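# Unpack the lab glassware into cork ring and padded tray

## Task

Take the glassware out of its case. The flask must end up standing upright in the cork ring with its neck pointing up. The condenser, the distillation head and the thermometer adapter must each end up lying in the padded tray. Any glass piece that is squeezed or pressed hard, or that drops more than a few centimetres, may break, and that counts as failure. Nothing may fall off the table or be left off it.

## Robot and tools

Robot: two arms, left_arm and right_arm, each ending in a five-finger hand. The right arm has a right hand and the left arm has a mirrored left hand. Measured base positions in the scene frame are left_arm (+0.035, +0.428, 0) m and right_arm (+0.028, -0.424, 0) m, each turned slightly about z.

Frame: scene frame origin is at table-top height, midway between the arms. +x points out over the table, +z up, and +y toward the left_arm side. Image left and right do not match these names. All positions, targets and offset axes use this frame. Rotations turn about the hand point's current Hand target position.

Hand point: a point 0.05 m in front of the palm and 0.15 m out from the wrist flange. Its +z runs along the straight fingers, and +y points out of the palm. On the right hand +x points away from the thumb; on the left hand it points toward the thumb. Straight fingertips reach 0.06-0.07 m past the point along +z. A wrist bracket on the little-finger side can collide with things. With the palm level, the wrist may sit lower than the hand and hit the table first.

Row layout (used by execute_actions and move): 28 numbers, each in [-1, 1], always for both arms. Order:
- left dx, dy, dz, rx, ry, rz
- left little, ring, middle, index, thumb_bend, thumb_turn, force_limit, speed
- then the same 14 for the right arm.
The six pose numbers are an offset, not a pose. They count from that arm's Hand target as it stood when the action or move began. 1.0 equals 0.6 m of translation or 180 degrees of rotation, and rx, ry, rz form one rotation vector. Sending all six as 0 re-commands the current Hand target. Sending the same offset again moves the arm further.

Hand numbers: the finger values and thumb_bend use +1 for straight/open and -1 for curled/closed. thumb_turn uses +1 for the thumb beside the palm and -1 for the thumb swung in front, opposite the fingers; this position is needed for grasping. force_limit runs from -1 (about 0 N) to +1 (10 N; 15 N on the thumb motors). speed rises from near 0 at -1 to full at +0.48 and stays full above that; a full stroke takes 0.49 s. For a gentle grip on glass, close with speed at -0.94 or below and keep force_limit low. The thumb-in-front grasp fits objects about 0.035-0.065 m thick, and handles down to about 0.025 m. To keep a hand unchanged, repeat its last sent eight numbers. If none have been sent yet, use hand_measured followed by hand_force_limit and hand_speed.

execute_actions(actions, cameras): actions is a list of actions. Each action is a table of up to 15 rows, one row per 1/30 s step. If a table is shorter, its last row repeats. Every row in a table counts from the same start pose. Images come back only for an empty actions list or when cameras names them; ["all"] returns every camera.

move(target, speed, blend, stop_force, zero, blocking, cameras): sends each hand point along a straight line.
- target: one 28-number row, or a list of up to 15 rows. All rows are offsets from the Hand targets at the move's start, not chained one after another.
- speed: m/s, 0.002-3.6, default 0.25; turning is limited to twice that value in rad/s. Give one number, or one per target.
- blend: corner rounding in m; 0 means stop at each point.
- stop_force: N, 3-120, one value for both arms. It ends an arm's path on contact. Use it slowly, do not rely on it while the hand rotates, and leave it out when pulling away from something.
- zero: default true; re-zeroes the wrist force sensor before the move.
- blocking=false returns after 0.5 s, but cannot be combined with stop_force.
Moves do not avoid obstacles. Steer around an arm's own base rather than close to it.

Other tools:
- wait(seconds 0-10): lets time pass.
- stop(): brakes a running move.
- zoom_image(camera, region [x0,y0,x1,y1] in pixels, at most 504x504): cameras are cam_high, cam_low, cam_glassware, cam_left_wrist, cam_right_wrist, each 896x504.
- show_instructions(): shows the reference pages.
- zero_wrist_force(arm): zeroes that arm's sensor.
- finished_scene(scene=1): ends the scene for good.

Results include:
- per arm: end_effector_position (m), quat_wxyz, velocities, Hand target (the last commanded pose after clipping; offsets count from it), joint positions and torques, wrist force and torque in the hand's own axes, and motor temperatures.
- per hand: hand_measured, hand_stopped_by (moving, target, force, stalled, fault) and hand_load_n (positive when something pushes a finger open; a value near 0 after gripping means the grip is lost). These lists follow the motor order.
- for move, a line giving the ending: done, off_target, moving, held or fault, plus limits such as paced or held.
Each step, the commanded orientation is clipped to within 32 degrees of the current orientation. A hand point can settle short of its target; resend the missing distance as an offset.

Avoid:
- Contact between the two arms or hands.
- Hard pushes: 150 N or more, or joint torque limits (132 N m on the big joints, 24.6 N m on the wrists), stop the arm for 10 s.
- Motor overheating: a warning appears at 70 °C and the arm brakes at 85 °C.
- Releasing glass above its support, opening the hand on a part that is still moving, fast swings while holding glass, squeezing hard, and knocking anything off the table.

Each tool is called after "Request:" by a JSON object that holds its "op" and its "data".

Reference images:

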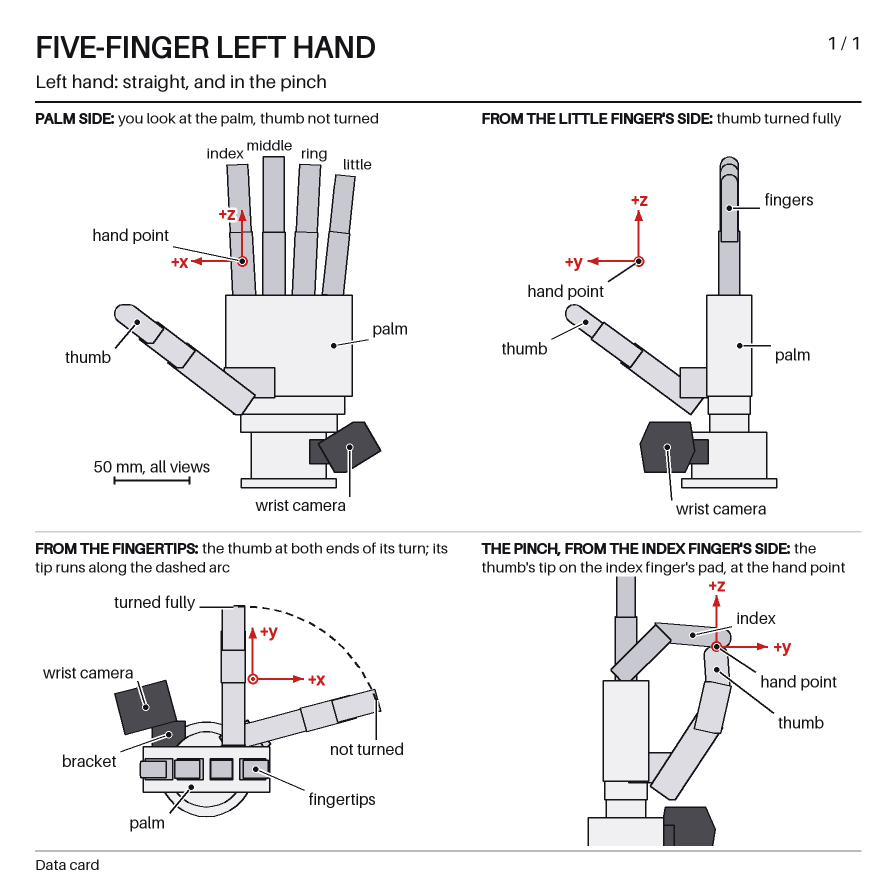

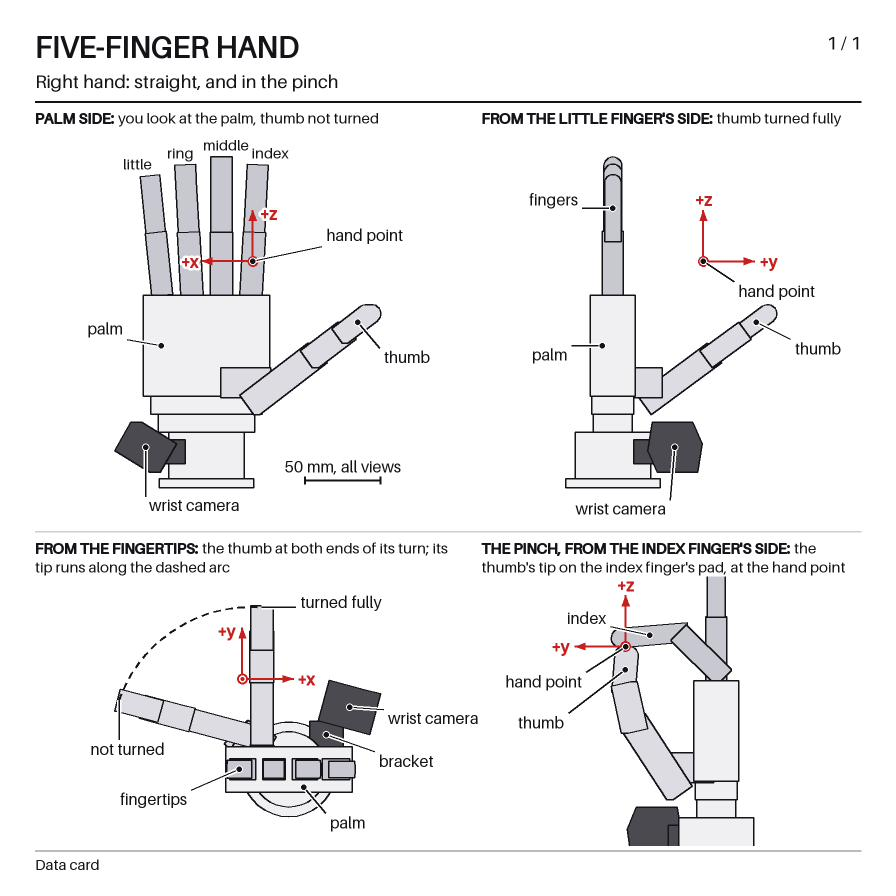

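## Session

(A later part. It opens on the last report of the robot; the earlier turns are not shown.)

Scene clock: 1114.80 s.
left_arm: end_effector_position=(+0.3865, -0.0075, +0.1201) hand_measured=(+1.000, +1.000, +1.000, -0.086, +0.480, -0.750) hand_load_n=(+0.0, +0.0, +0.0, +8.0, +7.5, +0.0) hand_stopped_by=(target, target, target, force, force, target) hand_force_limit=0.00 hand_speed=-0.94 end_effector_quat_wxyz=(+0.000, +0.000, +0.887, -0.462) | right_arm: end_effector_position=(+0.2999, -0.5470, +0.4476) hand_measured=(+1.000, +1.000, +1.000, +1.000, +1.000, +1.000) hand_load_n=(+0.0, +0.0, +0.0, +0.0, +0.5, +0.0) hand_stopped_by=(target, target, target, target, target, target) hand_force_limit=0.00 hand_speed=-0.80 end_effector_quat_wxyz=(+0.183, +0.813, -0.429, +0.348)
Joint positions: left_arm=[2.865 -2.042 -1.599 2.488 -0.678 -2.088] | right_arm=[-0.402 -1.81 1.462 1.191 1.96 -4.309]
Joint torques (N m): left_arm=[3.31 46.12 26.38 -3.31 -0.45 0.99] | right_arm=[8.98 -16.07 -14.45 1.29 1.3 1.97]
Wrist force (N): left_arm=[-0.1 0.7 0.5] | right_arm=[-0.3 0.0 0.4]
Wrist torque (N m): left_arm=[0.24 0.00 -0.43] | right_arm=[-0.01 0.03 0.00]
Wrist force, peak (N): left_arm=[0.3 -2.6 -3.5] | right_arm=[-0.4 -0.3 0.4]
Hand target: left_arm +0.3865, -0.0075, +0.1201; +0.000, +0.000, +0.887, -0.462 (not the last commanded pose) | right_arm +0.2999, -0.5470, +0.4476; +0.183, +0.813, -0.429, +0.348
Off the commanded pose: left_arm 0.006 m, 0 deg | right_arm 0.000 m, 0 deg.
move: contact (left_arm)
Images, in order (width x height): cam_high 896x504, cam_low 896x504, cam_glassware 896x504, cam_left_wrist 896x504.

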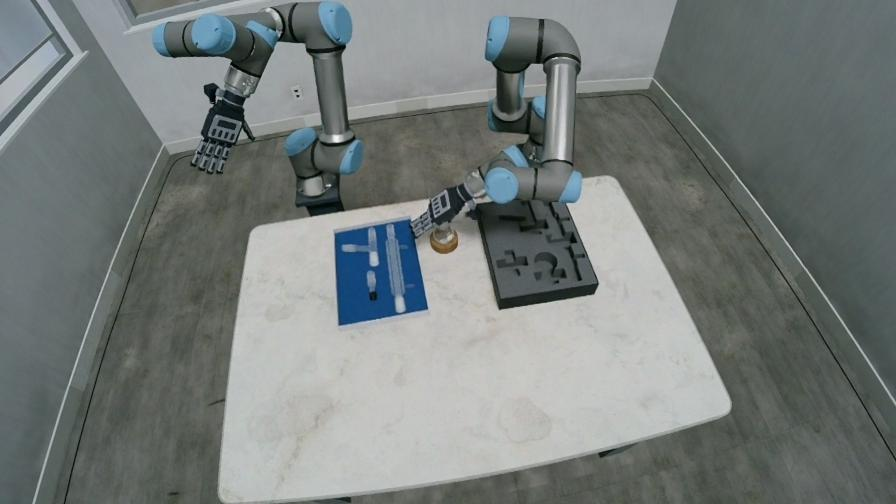

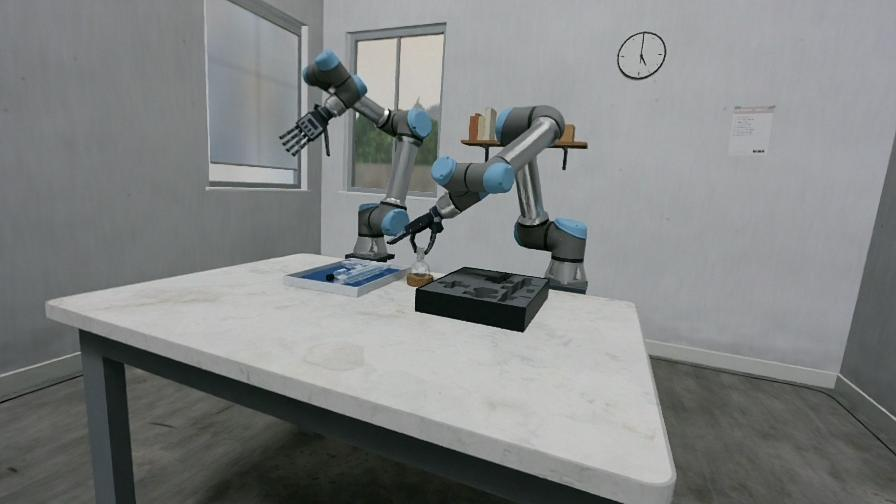

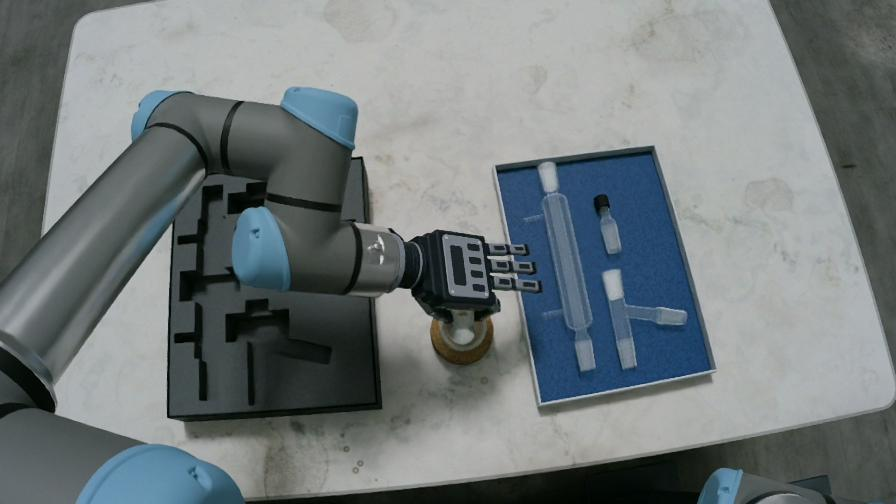

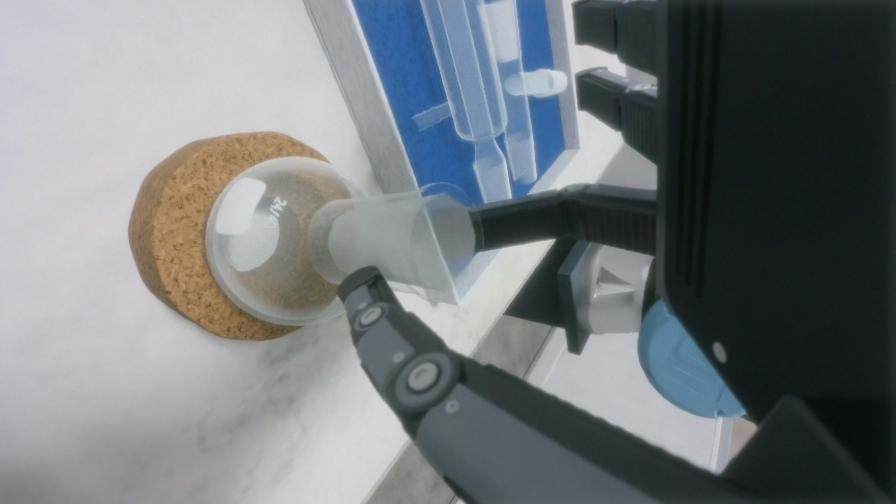

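Request:
{"op": "move", "data": {"target": [-0.0025,0,-0.0083,0,0,0,1,1,1,-0.4,0.05,-0.75,0.0,-0.94,0,0,0,0,0,0,1,1,1,1,1,1,0,-0.8], "cameras": ["cam_glassware","cam_low"], "speed": 0.004, "stop_force": 3}}

Request:
{"op": "zoom_image", "data": {"camera": "cam_low", "region": [360, 200, 480, 320]}}

Request:
{"op": "zoom_image", "data": {"camera": "cam_glassware", "region": [370, 230, 530, 390]}}

Scene clock: 1125.77 s.
left_arm: end_effector_position=(+0.3863, -0.0075, +0.1193) hand_measured=(+1.000, +1.000, +1.000, -0.086, +0.480, -0.750) hand_load_n=(-0.5, +0.0, +0.0, +7.5, +7.0, +0.0) hand_stopped_by=(target, target, target, force, force, target) hand_force_limit=0.00 hand_speed=-0.94 end_effector_quat_wxyz=(+0.000, +0.000, +0.887, -0.462) | right_arm: end_effector_position=(+0.2999, -0.5470, +0.4476) hand_measured=(+1.000, +1.000, +1.000, +1.000, +1.000, +1.000) hand_load_n=(+0.0, +0.0, +0.0, +0.0, +0.0, +0.0) hand_stopped_by=(target, target, target, target, target, target) hand_force_limit=0.00 hand_speed=-0.80 end_effector_quat_wxyz=(+0.183, +0.813, -0.429, +0.348)
Joint positions: left_arm=[2.865 -2.042 -1.601 2.49 -0.678 -2.088] | right_arm=[-0.402 -1.81 1.462 1.191 1.96 -4.309]
Joint torques (N m): left_arm=[3.4 44.35 26.12 -3.27 0.91 1.09] | right_arm=[9.44 -15.52 -14.65 1.31 1.23 1.98]
Wrist force (N): left_arm=[-0.3 -1.7 -2.1] | right_arm=[-0.2 -0.2 0.1]
Wrist torque (N m): left_arm=[0.10 -0.01 -0.41] | right_arm=[-0.03 0.02 -0.01]
Wrist force, peak (N): left_arm=[-0.2 -4.0 -3.7] | right_arm=[-0.6 -0.1 0.3]
Hand target: left_arm +0.3863, -0.0075, +0.1193; +0.000, +0.000, +0.887, -0.462 (not the last commanded pose) | right_arm +0.2999, -0.5470, +0.4476; +0.183, +0.813, -0.429, +0.348
Off the commanded pose: left_arm 0.004 m, 0 deg | right_arm 0.000 m, 0 deg.
move: contact (left_arm)
Images, in order (width x height): cam_low 896x504, cam_glassware 896x504.

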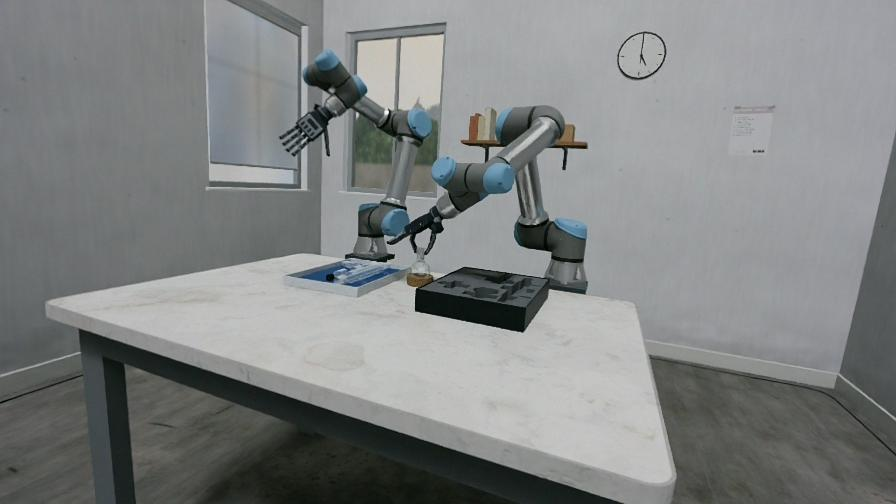

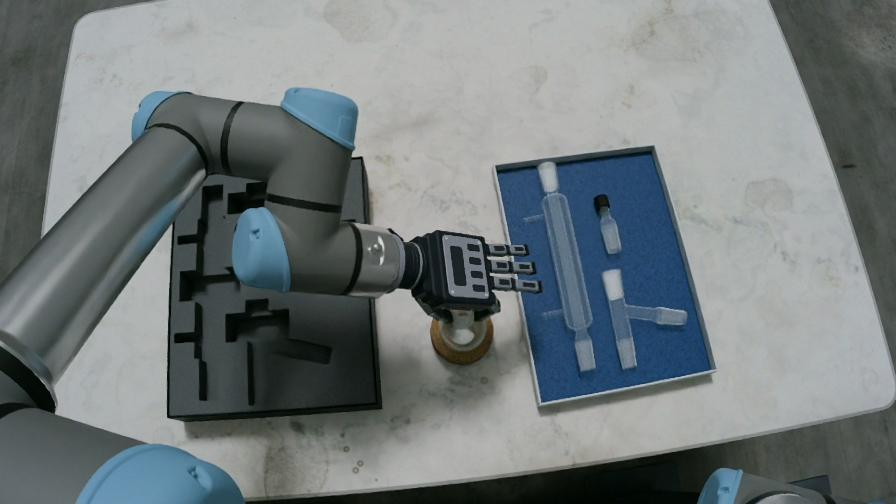

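Scaled by 4.200 from the camera's 896x504 image, which has a finer 1280x720 frame.

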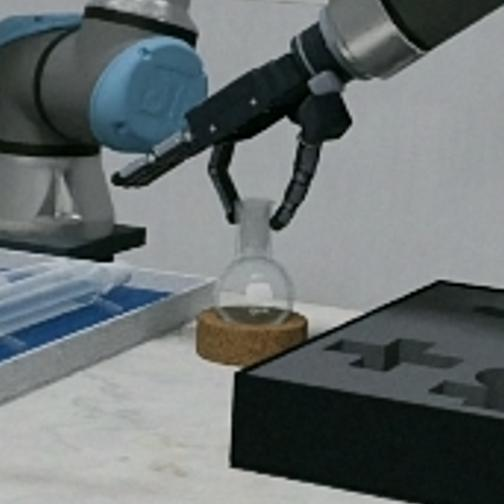

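Scaled by 3.150 from the camera's 896x504 image, which has a finer 1280x720 frame.

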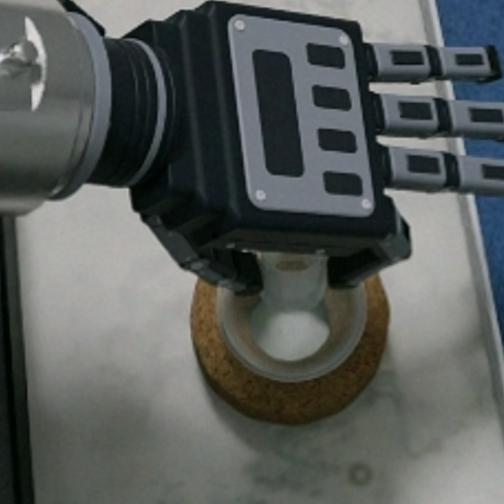

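Request:
{"op": "zoom_image", "data": {"camera": "cam_glassware", "region": [430, 290, 500, 360]}}

Request:
{"op": "zoom_image", "data": {"camera": "cam_low", "region": [395, 235, 455, 295]}}

Scaled by 7.200 from the camera's 896x504 image, which has a finer 1280x720 frame.

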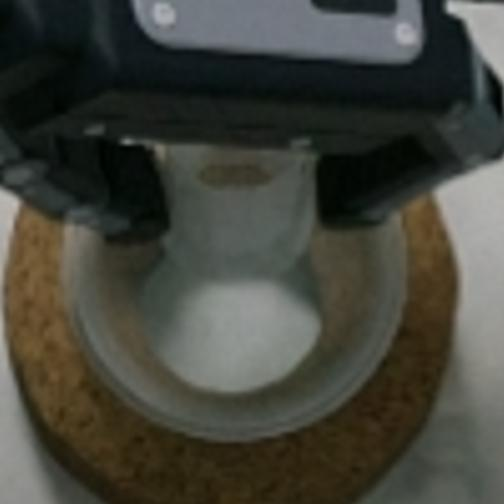

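Scaled by 8.400 from the camera's 896x504 image, which has a finer 1280x720 frame.

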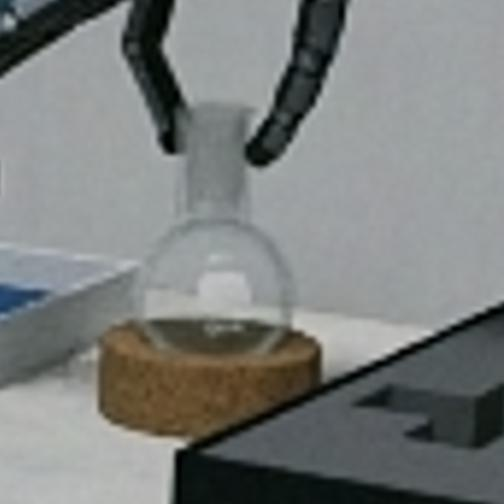

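Request:
{"op": "move", "data": {"target": [0,0,0.0008,0,0,0,1,1,1,0.1,0.62,-0.75,0.0,-0.94,0,0,0,0,0,0,1,1,1,1,1,1,0,-0.8], "cameras": ["cam_glassware","cam_low","cam_left_wrist"], "speed": 0.01}}

Request:
{"op": "zoom_image", "data": {"camera": "cam_low", "region": [395, 235, 455, 295]}}

Request:
{"op": "zoom_image", "data": {"camera": "cam_left_wrist", "region": [150, 60, 580, 400]}}

Scene clock: 1150.43 s.
left_arm: end_effector_position=(+0.3863, -0.0075, +0.1198) hand_measured=(+1.000, +1.000, +1.000, +0.100, +0.620, -0.750) hand_load_n=(+0.0, +0.0, -0.5, +0.0, +0.0, +0.0) hand_stopped_by=(target, target, target, target, target, target) hand_force_limit=0.00 hand_speed=-0.94 end_effector_quat_wxyz=(+0.000, +0.000, +0.887, -0.462) | right_arm: end_effector_position=(+0.2999, -0.5470, +0.4476) hand_measured=(+1.000, +1.000, +1.000, +1.000, +1.000, +1.000) hand_load_n=(+0.0, +0.0, +0.0, +0.0, +0.0, +0.0) hand_stopped_by=(target, target, target, target, target, target) hand_force_limit=0.00 hand_speed=-0.80 end_effector_quat_wxyz=(+0.183, +0.813, -0.429, +0.348)
Joint positions: left_arm=[2.865 -2.041 -1.601 2.489 -0.678 -2.088] | right_arm=[-0.402 -1.81 1.462 1.191 1.96 -4.309]
Joint torques (N m): left_arm=[4.08 41.13 20.63 -0.47 0.95 0.85] | right_arm=[8.83 -16.21 -14.96 1.43 1.21 1.99]
Wrist force (N): left_arm=[0.0 -0.1 -0.1] | right_arm=[-0.5 -0.3 0.0]
Wrist torque (N m): left_arm=[0.21 -0.02 -0.42] | right_arm=[-0.03 0.08 -0.02]
Wrist force, peak (N): left_arm=[-0.2 -1.9 -2.2] | right_arm=[-0.6 0.0 0.5]
Hand target: left_arm +0.3863, -0.0075, +0.1198; +0.000, +0.000, +0.887, -0.462 | right_arm +0.2999, -0.5470, +0.4476; +0.183, +0.813, -0.429, +0.348
Off the commanded pose: left_arm 0.000 m, 0 deg | right_arm 0.000 m, 0 deg.
move: done
Images, in order (width x height): cam_low 896x504, cam_glassware 896x504, cam_left_wrist 896x504.

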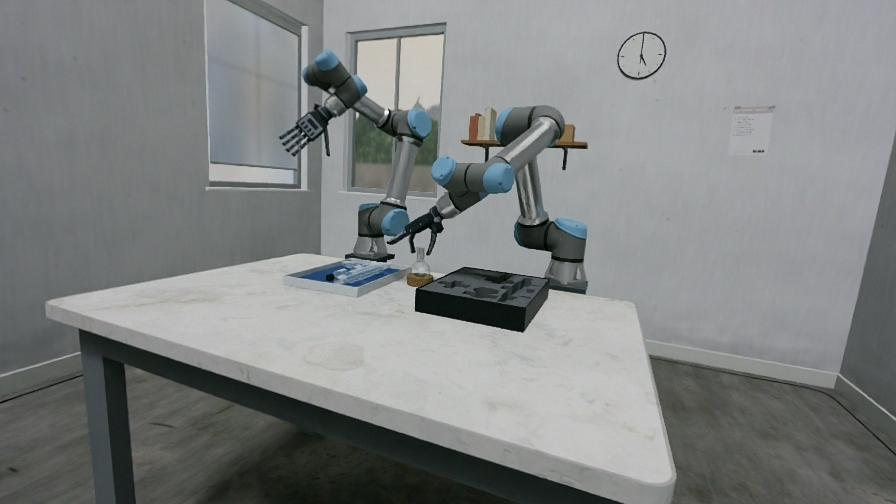

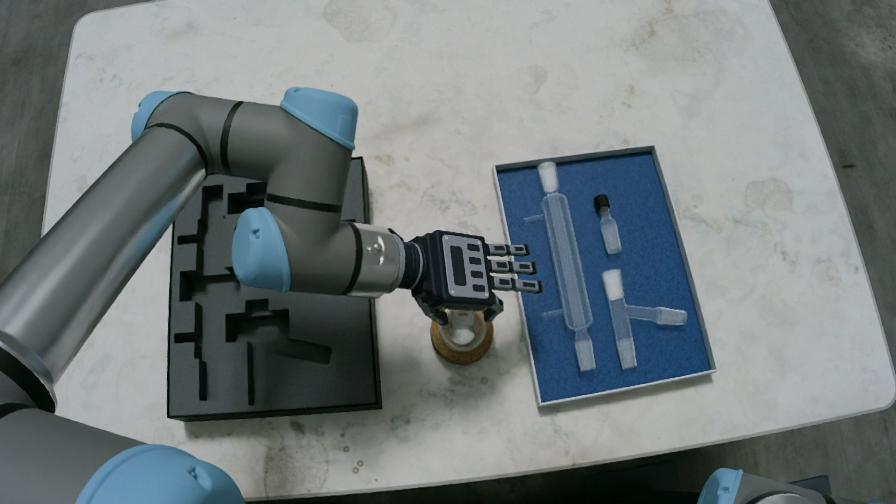

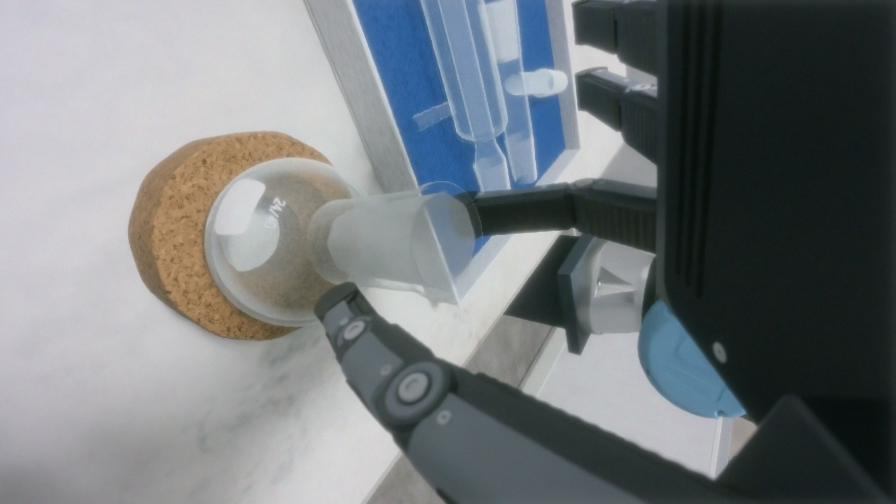

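Scaled by 8.400 from the camera's 896x504 image, which has a finer 1280x720 frame.

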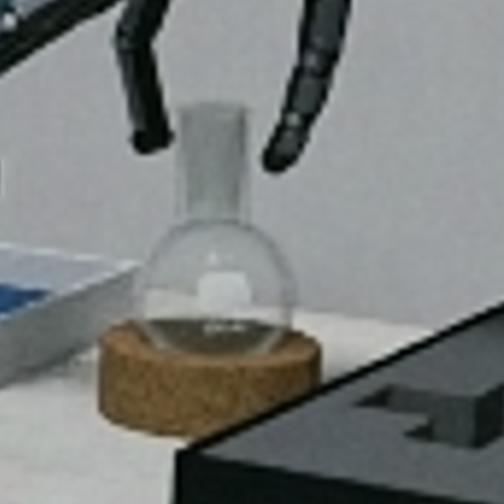

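Scaled by 1.172 from the camera's 896x504 image, which has a finer 1280x720 frame.

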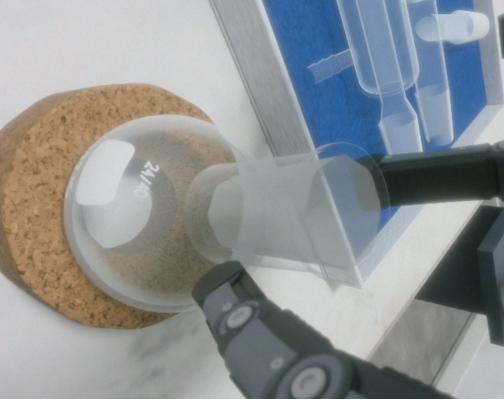

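Request:
{"op": "move", "data": {"target": [[0,0,0.1333,0,0,0,1,1,1,0.1,0.62,-0.75,0.0,-0.94,0,0,0,0,0,0,1,1,1,1,1,1,0,-0.8],[0,0.5,0.3333,0,0,0,1,1,1,0.1,0.62,-0.75,0.0,-0.94,0,0,0,0,0,0,1,1,1,1,1,1,0,-0.8]], "cameras": ["cam_glassware","cam_low","cam_high"], "speed": [0.05,0.2], "blend": [0.01,0]}}

Request:
{"op": "zoom_image", "data": {"camera": "cam_low", "region": [395, 235, 455, 295]}}

Request:
{"op": "zoom_image", "data": {"camera": "cam_glassware", "region": [410, 280, 510, 380]}}

Request:
{"op": "zoom_image", "data": {"camera": "cam_glassware", "region": [480, 130, 730, 420]}}

Scene clock: 1161.07 s.
left_arm: end_effector_position=(+0.3863, +0.2925, +0.3198) hand_measured=(+1.000, +1.000, +1.000, +0.100, +0.620, -0.750) hand_load_n=(+0.0, +0.0, +0.0, +0.0, +0.0, +0.0) hand_stopped_by=(target, target, target, target, target, target) hand_force_limit=0.00 hand_speed=-0.94 end_effector_quat_wxyz=(+0.000, +0.000, +0.887, -0.462) end_effector_velocity=(+0.000, +0.000, -0.001) end_effector_angular_velocity=(-0.004, +0.004, -0.001) | right_arm: end_effector_position=(+0.2999, -0.5470, +0.4476) hand_measured=(+1.000, +1.000, +1.000, +1.000, +1.000, +1.000) hand_load_n=(+0.0, +0.0, -0.5, +0.0, +0.0, +0.0) hand_stopped_by=(target, target, target, target, target, target) hand_force_limit=0.00 hand_speed=-0.80 end_effector_quat_wxyz=(+0.183, +0.813, -0.429, +0.348)
Joint positions: left_arm=[3.626 -1.741 -1.714 1.333 -0.739 -0.876] | right_arm=[-0.402 -1.81 1.462 1.191 1.96 -4.309]
Joint velocities: left_arm=[0.002 -0.002 -0.003 -0.004 0 0.005] | right_arm=[within noise]
Joint torques (N m): left_arm=[4.29 8.7 9.06 -4 -0.2 1.46] | right_arm=[8.64 -15.48 -14.58 1.35 1.31 1.72]
Wrist force (N): left_arm=[0.1 -0.2 0.1] | right_arm=[-0.4 -0.3 0.3]
Wrist torque (N m): left_arm=[0.20 -0.04 -0.44] | right_arm=[-0.05 0.05 -0.02]
Wrist force, peak (N): left_arm=[0.0 -0.7 1.5] | right_arm=[-0.4 -0.1 0.8]
Hand target: left_arm +0.3863, +0.2925, +0.3198; +0.000, +0.000, +0.887, -0.462 | right_arm +0.2999, -0.5470, +0.4476; +0.183, +0.813, -0.429, +0.348
Off the commanded pose: left_arm 0.000 m, 0 deg | right_arm 0.000 m, 0 deg.
move: done
Images, in order (width x height): cam_high 896x504, cam_low 896x504, cam_glassware 896x504.

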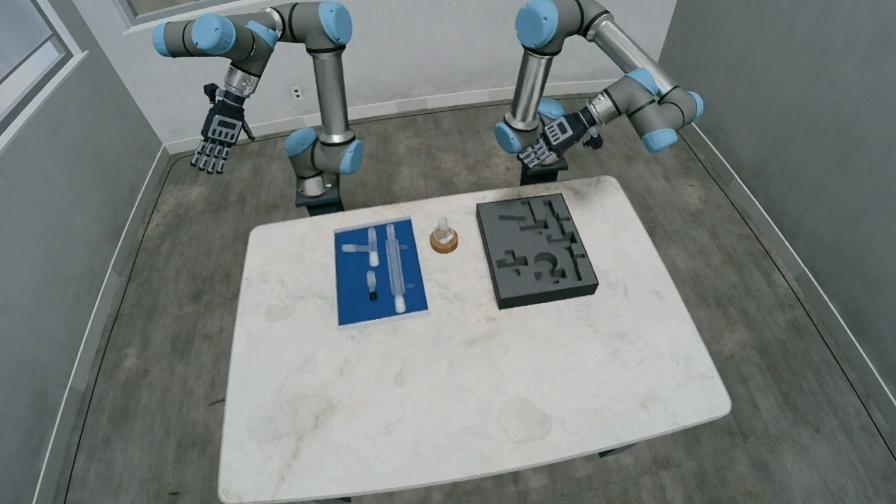

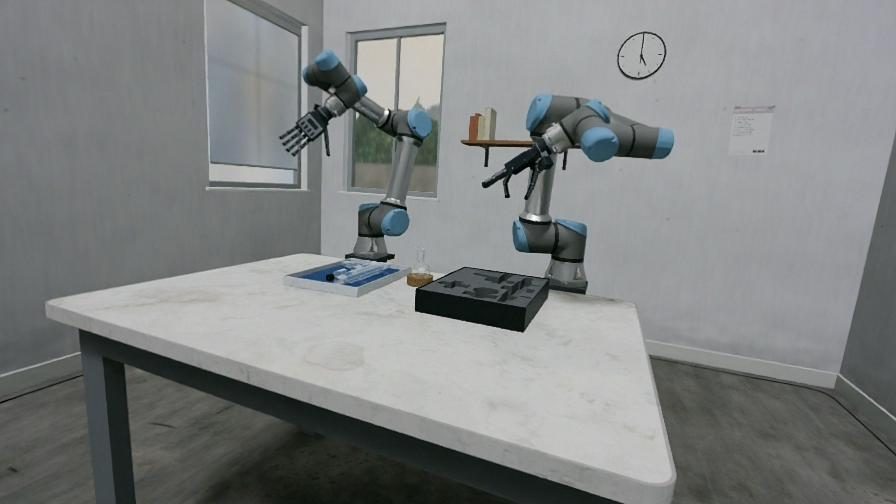

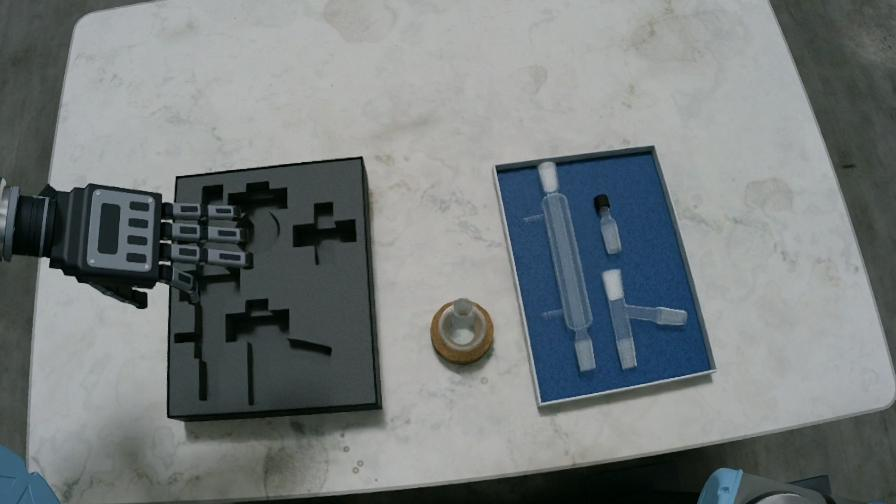

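Scaled by 8.400 from the camera's 896x504 image, which has a finer 1280x720 frame.

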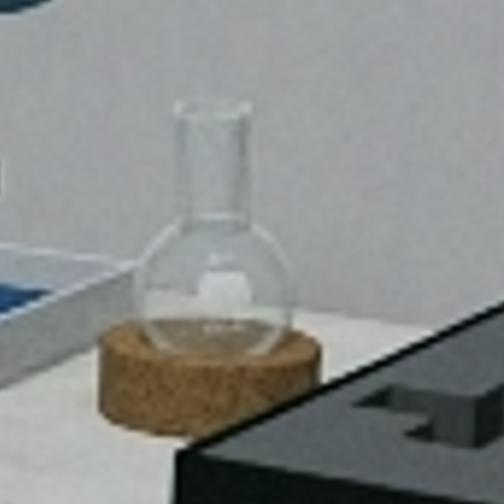

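Scaled by 5.040 from the camera's 896x504 image, which has a finer 1280x720 frame.

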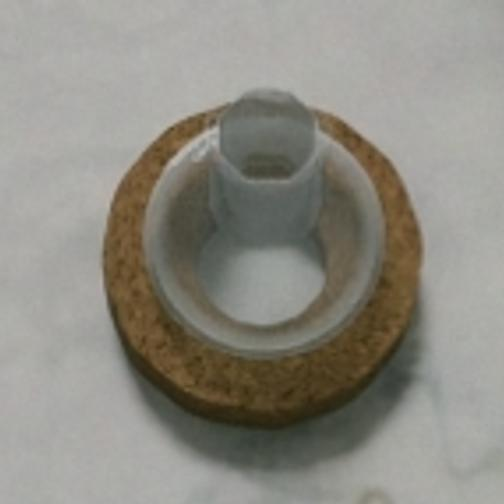

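Scaled by 1.738 from the camera's 896x504 image, which has a finer 1280x720 frame.

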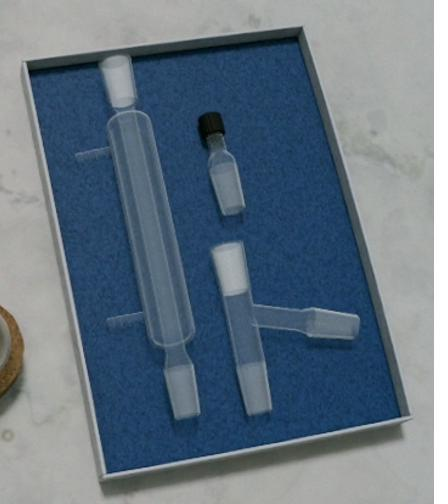

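Request:
{"op": "zoom_image", "data": {"camera": "cam_glassware", "region": [515, 145, 585, 215]}}

Request:
{"op": "zoom_image", "data": {"camera": "cam_low", "region": [275, 240, 420, 310]}}

Request:
{"op": "zoom_image", "data": {"camera": "cam_high", "region": [330, 210, 440, 330]}}

Scaled by 7.200 from the camera's 896x504 image, which has a finer 1280x720 frame.

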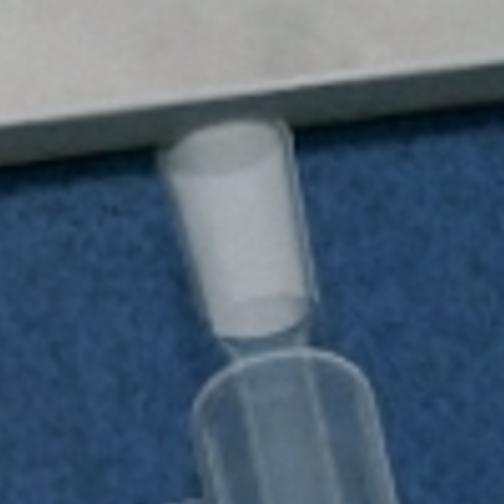

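Scaled by 3.476 from the camera's 896x504 image, which has a finer 1280x720 frame.

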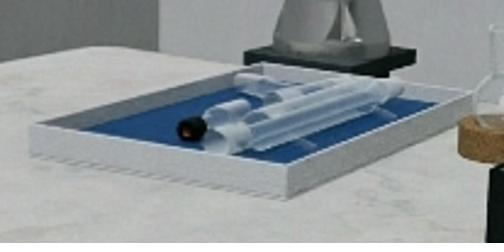

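Scaled by 4.200 from the camera's 896x504 image, which has a finer 1280x720 frame.

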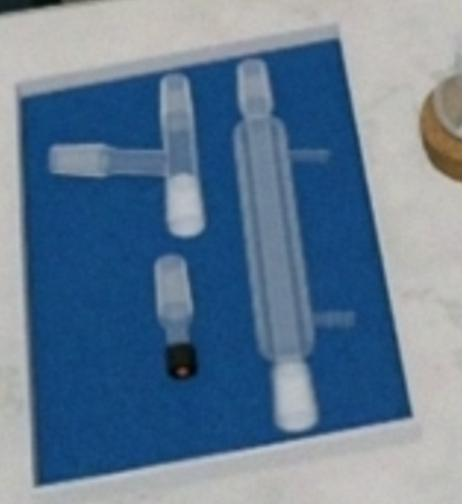

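Request:
{"op": "finished_scene", "data": {"scene": 1}}

The scene is finished: the task was done.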